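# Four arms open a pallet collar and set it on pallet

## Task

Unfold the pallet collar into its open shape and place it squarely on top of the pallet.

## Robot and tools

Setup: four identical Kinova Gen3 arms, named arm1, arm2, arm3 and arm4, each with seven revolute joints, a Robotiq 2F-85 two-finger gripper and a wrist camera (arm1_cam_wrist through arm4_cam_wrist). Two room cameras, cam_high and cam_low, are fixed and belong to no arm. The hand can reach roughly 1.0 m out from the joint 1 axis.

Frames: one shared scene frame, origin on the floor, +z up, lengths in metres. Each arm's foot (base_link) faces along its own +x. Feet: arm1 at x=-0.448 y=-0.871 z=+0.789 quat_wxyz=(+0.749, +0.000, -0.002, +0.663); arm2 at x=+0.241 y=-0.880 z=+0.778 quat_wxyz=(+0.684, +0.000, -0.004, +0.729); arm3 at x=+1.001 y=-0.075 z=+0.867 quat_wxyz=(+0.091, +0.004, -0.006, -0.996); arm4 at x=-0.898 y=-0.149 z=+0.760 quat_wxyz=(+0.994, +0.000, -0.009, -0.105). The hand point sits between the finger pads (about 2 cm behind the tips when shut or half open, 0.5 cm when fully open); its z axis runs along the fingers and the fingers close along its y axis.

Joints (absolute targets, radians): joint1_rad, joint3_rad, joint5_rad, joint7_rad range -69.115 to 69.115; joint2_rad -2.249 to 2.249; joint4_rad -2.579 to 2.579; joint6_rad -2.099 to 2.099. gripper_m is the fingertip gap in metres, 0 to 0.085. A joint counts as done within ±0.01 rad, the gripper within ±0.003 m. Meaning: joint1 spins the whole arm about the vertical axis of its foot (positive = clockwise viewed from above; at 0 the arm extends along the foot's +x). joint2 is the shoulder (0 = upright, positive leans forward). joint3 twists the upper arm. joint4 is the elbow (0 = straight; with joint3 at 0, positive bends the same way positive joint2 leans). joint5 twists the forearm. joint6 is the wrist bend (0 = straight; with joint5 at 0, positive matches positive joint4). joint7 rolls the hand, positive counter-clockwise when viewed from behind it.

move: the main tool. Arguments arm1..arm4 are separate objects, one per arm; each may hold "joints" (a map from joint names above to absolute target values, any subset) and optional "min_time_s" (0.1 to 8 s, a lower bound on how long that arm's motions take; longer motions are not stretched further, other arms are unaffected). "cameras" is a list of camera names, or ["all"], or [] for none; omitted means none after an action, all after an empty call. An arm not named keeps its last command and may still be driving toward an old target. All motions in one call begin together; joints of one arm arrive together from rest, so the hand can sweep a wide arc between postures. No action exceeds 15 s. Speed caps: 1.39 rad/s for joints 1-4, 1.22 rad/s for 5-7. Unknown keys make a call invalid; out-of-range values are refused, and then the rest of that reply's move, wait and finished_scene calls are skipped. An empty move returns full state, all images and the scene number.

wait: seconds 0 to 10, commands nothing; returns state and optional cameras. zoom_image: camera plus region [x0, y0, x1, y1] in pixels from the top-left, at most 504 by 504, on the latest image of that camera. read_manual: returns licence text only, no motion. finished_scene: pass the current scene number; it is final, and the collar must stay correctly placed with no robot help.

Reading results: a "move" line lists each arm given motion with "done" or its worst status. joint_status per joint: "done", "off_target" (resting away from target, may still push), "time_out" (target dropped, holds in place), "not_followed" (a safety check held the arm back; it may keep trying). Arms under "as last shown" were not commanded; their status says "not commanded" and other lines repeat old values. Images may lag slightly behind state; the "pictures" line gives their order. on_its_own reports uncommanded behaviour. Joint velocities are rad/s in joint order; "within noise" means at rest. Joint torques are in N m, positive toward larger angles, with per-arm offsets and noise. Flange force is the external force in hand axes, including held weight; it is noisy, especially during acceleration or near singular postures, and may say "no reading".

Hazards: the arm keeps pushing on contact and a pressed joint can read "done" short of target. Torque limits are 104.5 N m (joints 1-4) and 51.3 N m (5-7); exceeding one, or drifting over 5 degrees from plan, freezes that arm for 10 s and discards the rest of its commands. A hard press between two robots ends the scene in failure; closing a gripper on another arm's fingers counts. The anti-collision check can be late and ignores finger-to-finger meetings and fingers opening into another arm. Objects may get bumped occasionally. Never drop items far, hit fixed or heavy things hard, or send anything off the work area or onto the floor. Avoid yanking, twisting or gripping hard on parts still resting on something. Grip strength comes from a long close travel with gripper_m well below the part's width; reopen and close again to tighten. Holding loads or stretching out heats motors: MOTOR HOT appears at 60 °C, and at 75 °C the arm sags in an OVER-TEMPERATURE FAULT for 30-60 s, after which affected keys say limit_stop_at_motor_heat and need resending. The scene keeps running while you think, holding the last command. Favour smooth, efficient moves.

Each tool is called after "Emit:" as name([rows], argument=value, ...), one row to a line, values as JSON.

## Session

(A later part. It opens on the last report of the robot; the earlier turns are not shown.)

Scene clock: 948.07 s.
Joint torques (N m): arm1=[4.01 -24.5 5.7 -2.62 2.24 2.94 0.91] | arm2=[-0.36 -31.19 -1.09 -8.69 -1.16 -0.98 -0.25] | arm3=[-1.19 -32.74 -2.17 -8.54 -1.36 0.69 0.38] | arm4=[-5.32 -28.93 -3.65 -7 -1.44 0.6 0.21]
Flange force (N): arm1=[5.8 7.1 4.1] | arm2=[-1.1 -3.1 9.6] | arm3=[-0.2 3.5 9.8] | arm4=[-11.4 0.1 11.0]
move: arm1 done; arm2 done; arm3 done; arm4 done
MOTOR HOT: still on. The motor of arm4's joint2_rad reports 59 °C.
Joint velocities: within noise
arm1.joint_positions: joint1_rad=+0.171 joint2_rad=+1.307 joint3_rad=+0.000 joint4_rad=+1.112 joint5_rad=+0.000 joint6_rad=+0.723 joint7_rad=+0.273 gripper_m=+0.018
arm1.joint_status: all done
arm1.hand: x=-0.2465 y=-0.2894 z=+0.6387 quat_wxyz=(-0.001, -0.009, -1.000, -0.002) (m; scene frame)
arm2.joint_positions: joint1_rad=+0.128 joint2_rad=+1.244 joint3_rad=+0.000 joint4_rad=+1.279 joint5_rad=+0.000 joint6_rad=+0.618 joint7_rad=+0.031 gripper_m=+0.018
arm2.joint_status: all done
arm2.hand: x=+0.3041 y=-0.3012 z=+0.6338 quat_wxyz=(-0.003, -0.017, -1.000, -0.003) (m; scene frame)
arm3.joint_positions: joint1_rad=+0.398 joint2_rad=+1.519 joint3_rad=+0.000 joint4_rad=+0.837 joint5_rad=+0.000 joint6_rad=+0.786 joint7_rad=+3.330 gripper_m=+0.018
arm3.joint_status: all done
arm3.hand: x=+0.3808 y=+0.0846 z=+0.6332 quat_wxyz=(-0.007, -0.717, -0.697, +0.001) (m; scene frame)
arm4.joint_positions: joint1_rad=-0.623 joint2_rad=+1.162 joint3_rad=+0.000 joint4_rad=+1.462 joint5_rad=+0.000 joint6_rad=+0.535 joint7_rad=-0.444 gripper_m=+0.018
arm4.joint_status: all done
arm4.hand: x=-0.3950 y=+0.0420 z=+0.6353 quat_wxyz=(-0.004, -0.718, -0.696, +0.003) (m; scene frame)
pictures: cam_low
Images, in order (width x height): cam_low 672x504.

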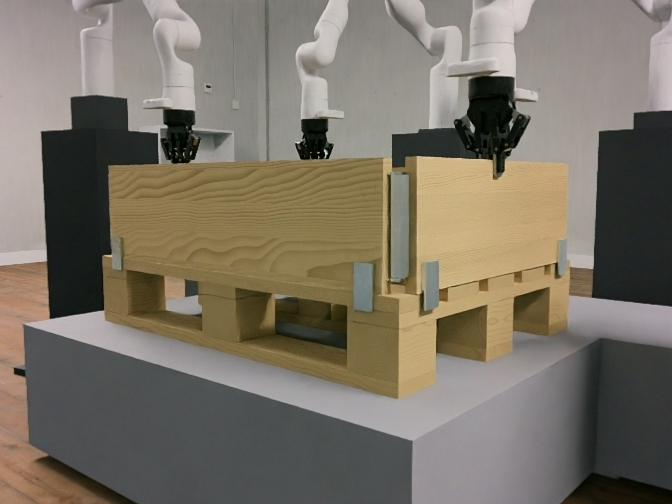

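Emit:
move(arm1={"joints":{"joint2_rad":1.30828,"joint4_rad":1.11105,"joint6_rad":0.72226},"min_time_s":0.8}, arm2={"joints":{"joint2_rad":1.24604,"joint4_rad":1.27838,"joint6_rad":0.61717},"min_time_s":0.8}, arm3={"joints":{"joint2_rad":1.52346,"joint4_rad":0.83299,"joint6_rad":0.78514},"min_time_s":0.8}, arm4={"joints":{"joint2_rad":1.16629,"joint4_rad":1.46048,"joint6_rad":0.53282},"min_time_s":0.8}, cameras=["all"])

Emit:
zoom_image(camera="cam_low", region=[340, 190, 480, 320])

Emit:
zoom_image(camera="cam_low", region=[80, 210, 180, 310])

Emit:
zoom_image(camera="cam_low", region=[500, 190, 600, 290])

Scene clock: 959.63 s.
Joint torques (N m): arm1=[4.73 -18.77 6.17 -2.49 2.43 1.26 0.92] | arm2=[-0.08 -22.7 -0.89 -9.06 -1.02 -3.42 -0.21] | arm3=[0.71 -25.88 -0.85 -7.4 -0.8 -0.41 0.35] | arm4=[-5.36 -22.21 -3.66 -7.81 -1.34 -1.62 0.24]
Flange force (N): arm1=[8.1 3.9 -8.7] | arm2=[-0.1 -9.3 -10.6] | arm3=[-3.8 6.3 -3.7] | arm4=[-13.4 -4.7 -6.4]
move: arm1 done; arm2 done; arm3 done; arm4 done
MOTOR HOT: still on. The motor of arm4's joint2_rad reports 59 °C.
Joint velocities: within noise
arm1.joint_positions: joint1_rad=+0.171 joint2_rad=+1.308 joint3_rad=+0.000 joint4_rad=+1.111 joint5_rad=+0.000 joint6_rad=+0.722 joint7_rad=+0.273 gripper_m=+0.018
arm1.joint_status: all done
arm1.hand: x=-0.2465 y=-0.2894 z=+0.6379 quat_wxyz=(-0.001, -0.009, -1.000, -0.002) (m; scene frame)
arm2.joint_positions: joint1_rad=+0.128 joint2_rad=+1.246 joint3_rad=+0.000 joint4_rad=+1.278 joint5_rad=+0.000 joint6_rad=+0.617 joint7_rad=+0.031 gripper_m=+0.018
arm2.joint_status: all done
arm2.hand: x=+0.3041 y=-0.3012 z=+0.6328 quat_wxyz=(-0.003, -0.017, -1.000, -0.003) (m; scene frame)
arm3.joint_positions: joint1_rad=+0.398 joint2_rad=+1.523 joint3_rad=+0.000 joint4_rad=+0.833 joint5_rad=+0.000 joint6_rad=+0.785 joint7_rad=+3.330 gripper_m=+0.018
arm3.joint_status: all done
arm3.hand: x=+0.3808 y=+0.0846 z=+0.6312 quat_wxyz=(-0.007, -0.717, -0.697, +0.001) (m; scene frame)
arm4.joint_positions: joint1_rad=-0.623 joint2_rad=+1.166 joint3_rad=+0.000 joint4_rad=+1.460 joint5_rad=+0.000 joint6_rad=+0.533 joint7_rad=-0.444 gripper_m=+0.018
arm4.joint_status: all done
arm4.hand: x=-0.3950 y=+0.0420 z=+0.6333 quat_wxyz=(-0.004, -0.718, -0.696, +0.003) (m; scene frame)
pictures: arm1_cam_wrist, arm2_cam_wrist, arm3_cam_wrist, arm4_cam_wrist, cam_high, cam_low
Images, in order (width x height): arm1_cam_wrist 672x504, arm2_cam_wrist 672x504, arm3_cam_wrist 672x504, arm4_cam_wrist 672x504, cam_high 672x504, cam_low 672x504.

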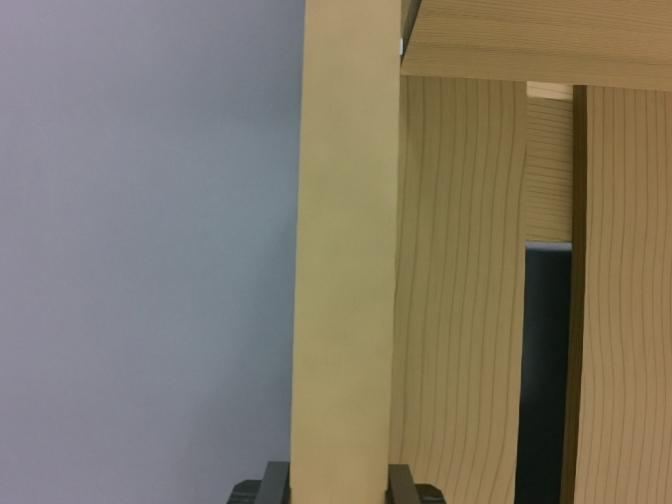

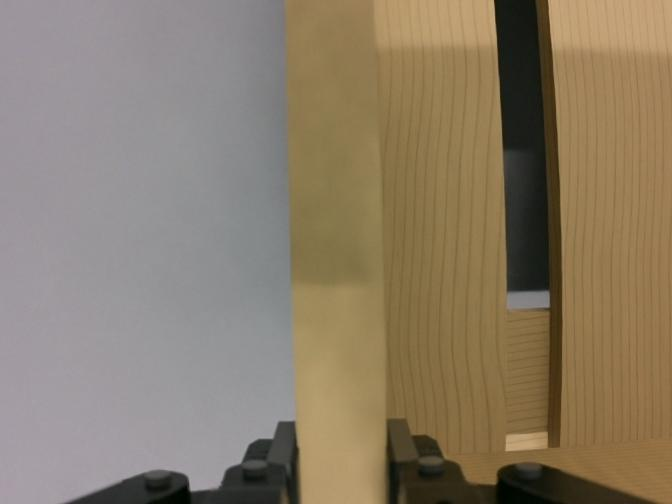

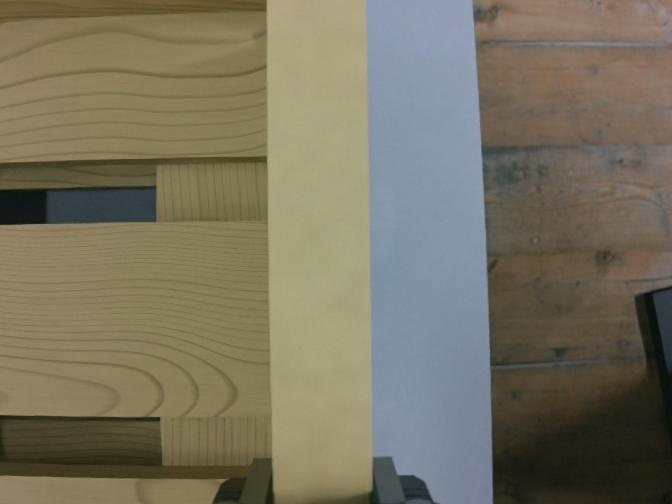

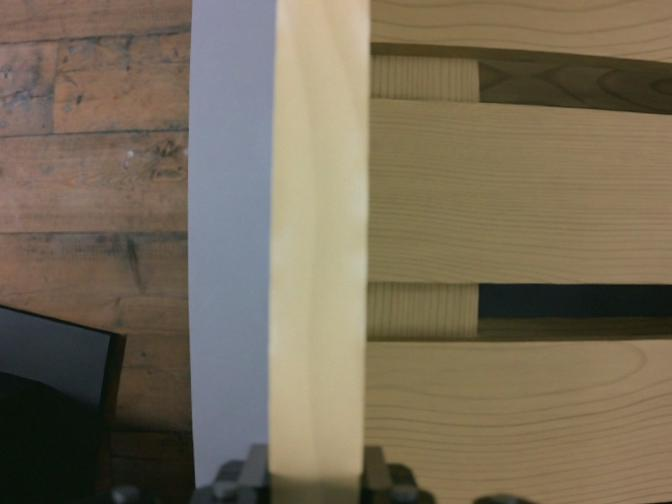

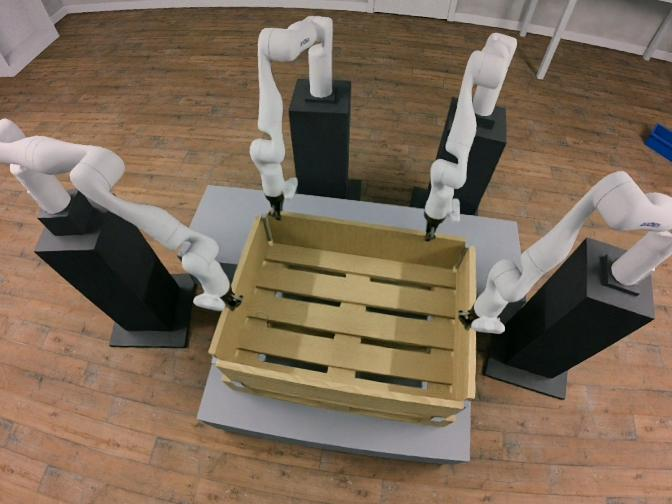

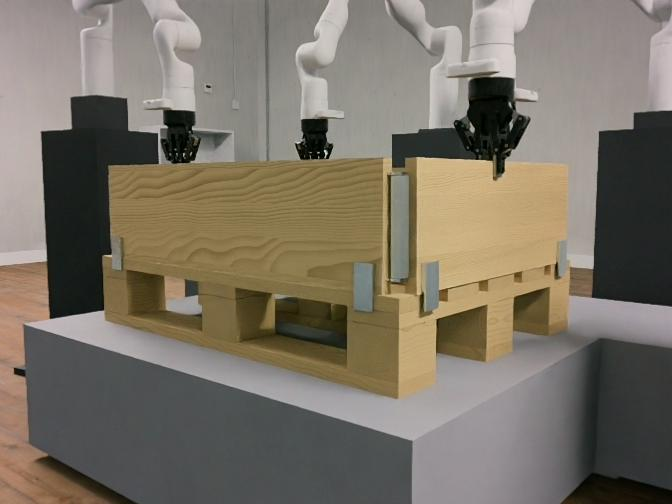

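Scaled by 3.600 from the camera's 672x504 image, which has a finer 960x720 frame.

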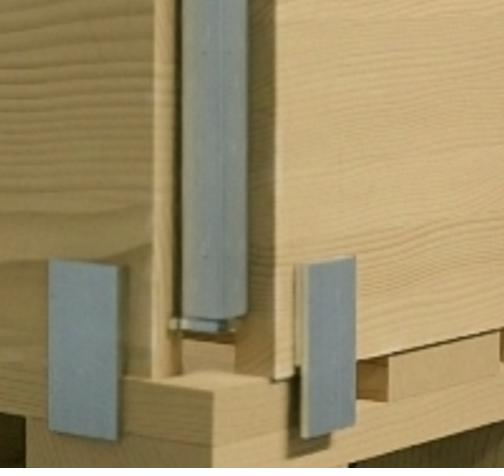

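Scaled by 5.040 from the camera's 672x504 image, which has a finer 960x720 frame.

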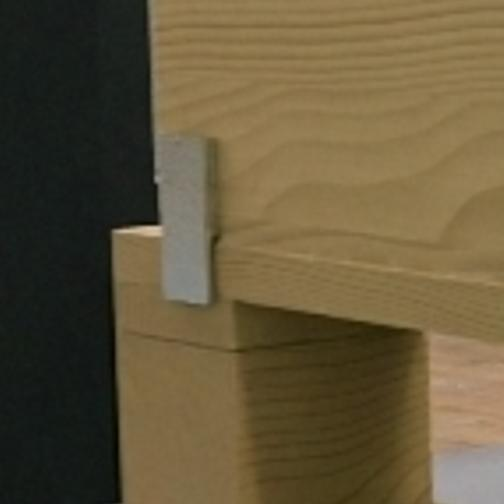

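Scaled by 5.040 from the camera's 672x504 image, which has a finer 960x720 frame.

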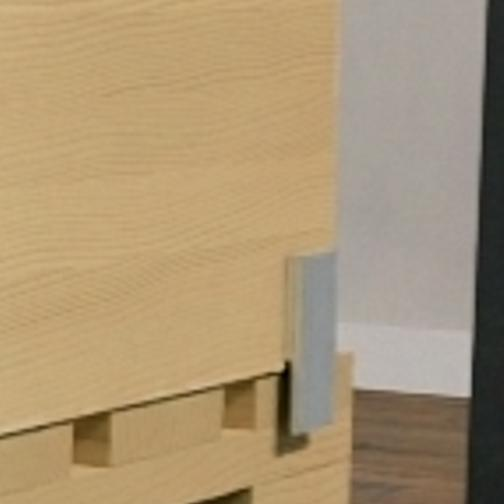

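Emit:
move(arm1={"joints":{"gripper_m":0.045}}, arm2={"joints":{"gripper_m":0.045}}, arm3={"joints":{"gripper_m":0.045}}, arm4={"joints":{"gripper_m":0.045}}, cameras=["cam_low"])

Emit:
move(arm1={"joints":{"joint2_rad":1.13028,"joint4_rad":1.20105,"joint6_rad":0.81026},"min_time_s":2}, arm2={"joints":{"joint2_rad":1.06604,"joint4_rad":1.36238,"joint6_rad":0.71317},"min_time_s":2}, arm3={"joints":{"joint2_rad":1.32346,"joint4_rad":1.00799,"joint6_rad":0.81014},"min_time_s":2}, arm4={"joints":{"joint2_rad":0.98329,"joint4_rad":1.52748,"joint6_rad":0.64882},"min_time_s":2}, cameras=["all"])

Scene clock: 968.73 s.
Joint torques (N m): arm1=[-0.58 -23.86 1.31 -6.26 0.41 -0.03 0.47] | arm2=[1.17 -24.07 0.69 -4.65 -0.19 0.07 0.16] | arm3=[0.15 -25.76 -0.07 -6.74 -0.15 0.16 0.31] | arm4=[-0.69 -22.96 1.56 -5.44 0.15 -0.06 0.53]
Flange force (N): arm1=[0.9 -4.5 -3.8] | arm2=[1.9 2.0 0.2] | arm3=[-2.6 4.9 -2.5] | arm4=[-2.7 -2.9 -1.1]
move: arm1 done; arm2 done; arm3 done; arm4 done
MOTOR HOT: still on. The motor of arm4's joint2_rad reports 58 °C.
Joint velocities: within noise
arm1.joint_positions: joint1_rad=+0.171 joint2_rad=+1.308 joint3_rad=+0.000 joint4_rad=+1.111 joint5_rad=+0.000 joint6_rad=+0.722 joint7_rad=+0.273 gripper_m=+0.045
arm1.joint_status: all done
arm1.hand: x=-0.2465 y=-0.2894 z=+0.6379 quat_wxyz=(-0.001, -0.009, -1.000, -0.002) (m; scene frame)
arm2.joint_positions: joint1_rad=+0.128 joint2_rad=+1.246 joint3_rad=+0.000 joint4_rad=+1.278 joint5_rad=+0.000 joint6_rad=+0.617 joint7_rad=+0.031 gripper_m=+0.045
arm2.joint_status: all done
arm2.hand: x=+0.3041 y=-0.3013 z=+0.6327 quat_wxyz=(-0.003, -0.017, -1.000, -0.003) (m; scene frame)
arm3.joint_positions: joint1_rad=+0.398 joint2_rad=+1.524 joint3_rad=+0.000 joint4_rad=+0.833 joint5_rad=+0.000 joint6_rad=+0.785 joint7_rad=+3.330 gripper_m=+0.045
arm3.joint_status: all done
arm3.hand: x=+0.3809 y=+0.0846 z=+0.6311 quat_wxyz=(-0.007, -0.717, -0.697, +0.001) (m; scene frame)
arm4.joint_positions: joint1_rad=-0.623 joint2_rad=+1.166 joint3_rad=+0.000 joint4_rad=+1.460 joint5_rad=+0.000 joint6_rad=+0.533 joint7_rad=-0.444 gripper_m=+0.045
arm4.joint_status: all done
arm4.hand: x=-0.3950 y=+0.0420 z=+0.6333 quat_wxyz=(-0.004, -0.718, -0.696, +0.003) (m; scene frame)
pictures: cam_low
Images, in order (width x height): cam_low 672x504.

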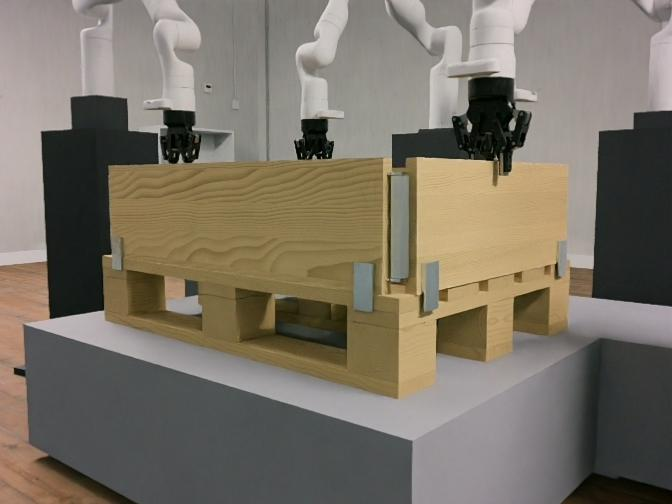

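Scene clock: 971.03 s.
Joint torques (N m): arm1=[-0.56 -23.28 1.31 -6.84 0.41 -0.05 0.47] | arm2=[1.16 -23.29 0.65 -5.35 -0.2 0.05 0.18] | arm3=[0.17 -25.39 -0.1 -6.88 -0.14 0.17 0.31] | arm4=[-0.59 -21.94 1.55 -6.19 0.14 -0.06 0.49]
Flange force (N): arm1=[1.0 -4.4 -3.1] | arm2=[1.9 1.8 -0.1] | arm3=[-2.4 4.1 -1.6] | arm4=[-2.4 -2.7 -0.6]
move: arm1 done; arm2 done; arm3 done; arm4 done
MOTOR HOT: still on. The motor of arm4's joint2_rad reports 58 °C.
Joint velocities: within noise
arm1.joint_positions: joint1_rad=+0.171 joint2_rad=+1.130 joint3_rad=+0.000 joint4_rad=+1.201 joint5_rad=+0.000 joint6_rad=+0.810 joint7_rad=+0.273 gripper_m=+0.045
arm1.joint_status: all done
arm1.hand: x=-0.2484 y=-0.2953 z=+0.7273 quat_wxyz=(-0.001, -0.009, -1.000, -0.002) (m; scene frame)
arm2.joint_positions: joint1_rad=+0.128 joint2_rad=+1.066 joint3_rad=+0.000 joint4_rad=+1.362 joint5_rad=+0.000 joint6_rad=+0.713 joint7_rad=+0.031 gripper_m=+0.045
arm2.joint_status: all done
arm2.hand: x=+0.3031 y=-0.3085 z=+0.7206 quat_wxyz=(-0.003, -0.017, -1.000, -0.003) (m; scene frame)
arm3.joint_positions: joint1_rad=+0.398 joint2_rad=+1.323 joint3_rad=+0.000 joint4_rad=+1.008 joint5_rad=+0.000 joint6_rad=+0.810 joint7_rad=+3.330 gripper_m=+0.045
arm3.joint_status: all done
arm3.hand: x=+0.3867 y=+0.0841 z=+0.7200 quat_wxyz=(-0.007, -0.717, -0.697, +0.001) (m; scene frame)
arm4.joint_positions: joint1_rad=-0.623 joint2_rad=+0.983 joint3_rad=+0.000 joint4_rad=+1.527 joint5_rad=+0.000 joint6_rad=+0.649 joint7_rad=-0.444 gripper_m=+0.045
arm4.joint_status: all done
arm4.hand: x=-0.4019 y=+0.0398 z=+0.7205 quat_wxyz=(-0.004, -0.718, -0.696, +0.003) (m; scene frame)
pictures: arm1_cam_wrist, arm2_cam_wrist, arm3_cam_wrist, arm4_cam_wrist, cam_high, cam_low
Images, in order (width x height): arm1_cam_wrist 672x504, arm2_cam_wrist 672x504, arm3_cam_wrist 672x504, arm4_cam_wrist 672x504, cam_high 672x504, cam_low 672x504.

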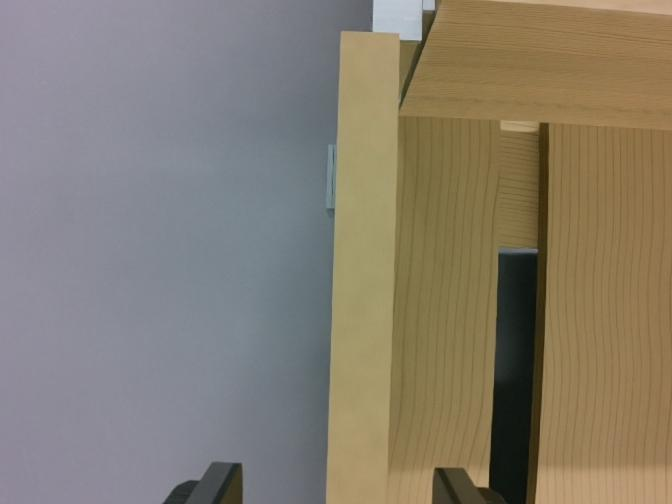

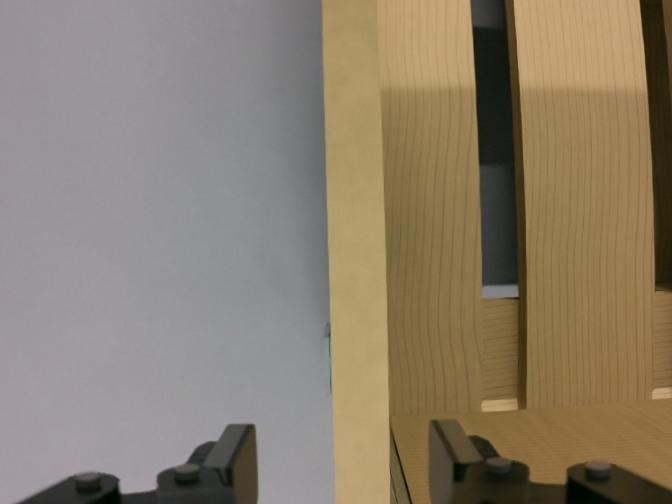

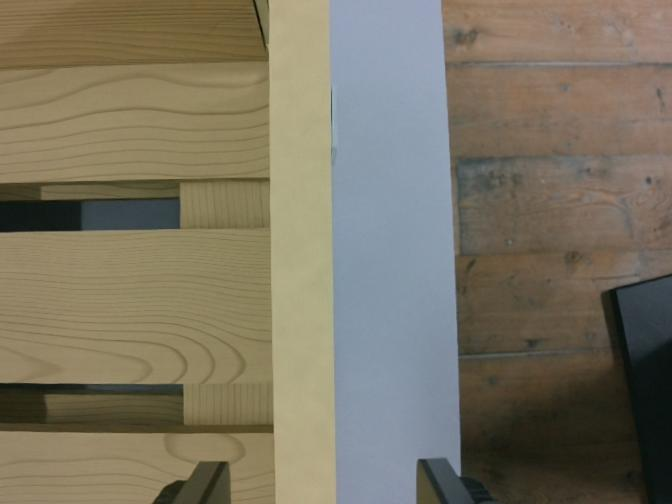

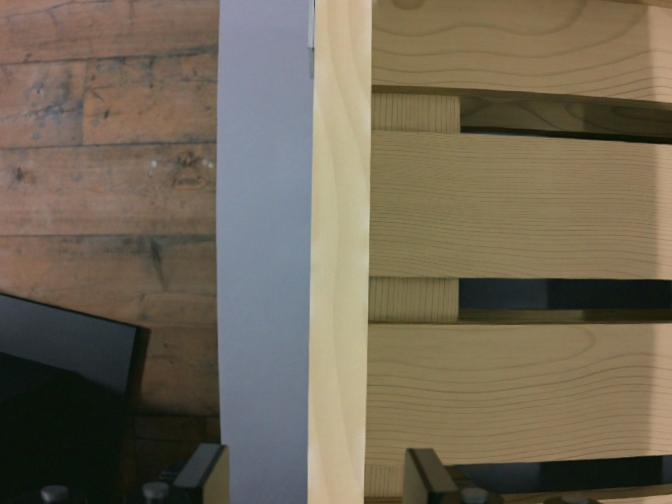

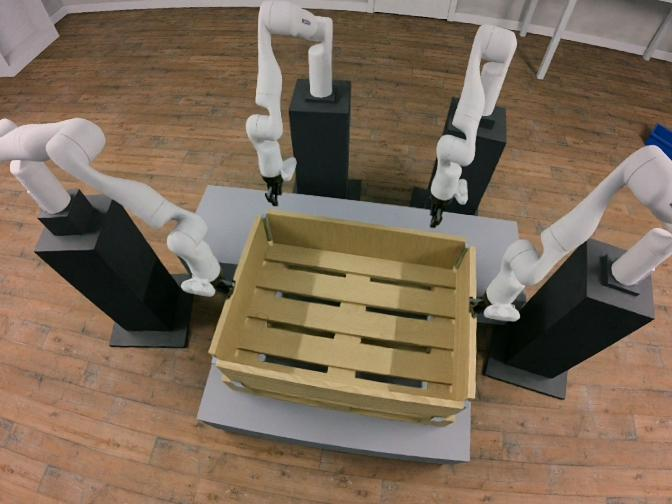

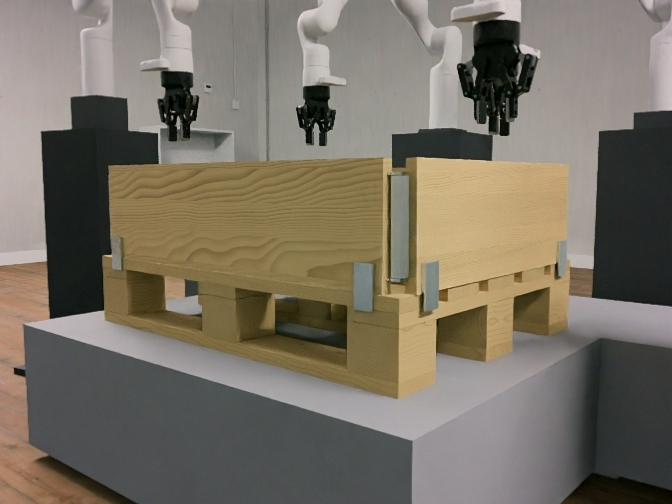

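Emit:
finished_scene(scene=2)

The scene is finished: the task was done.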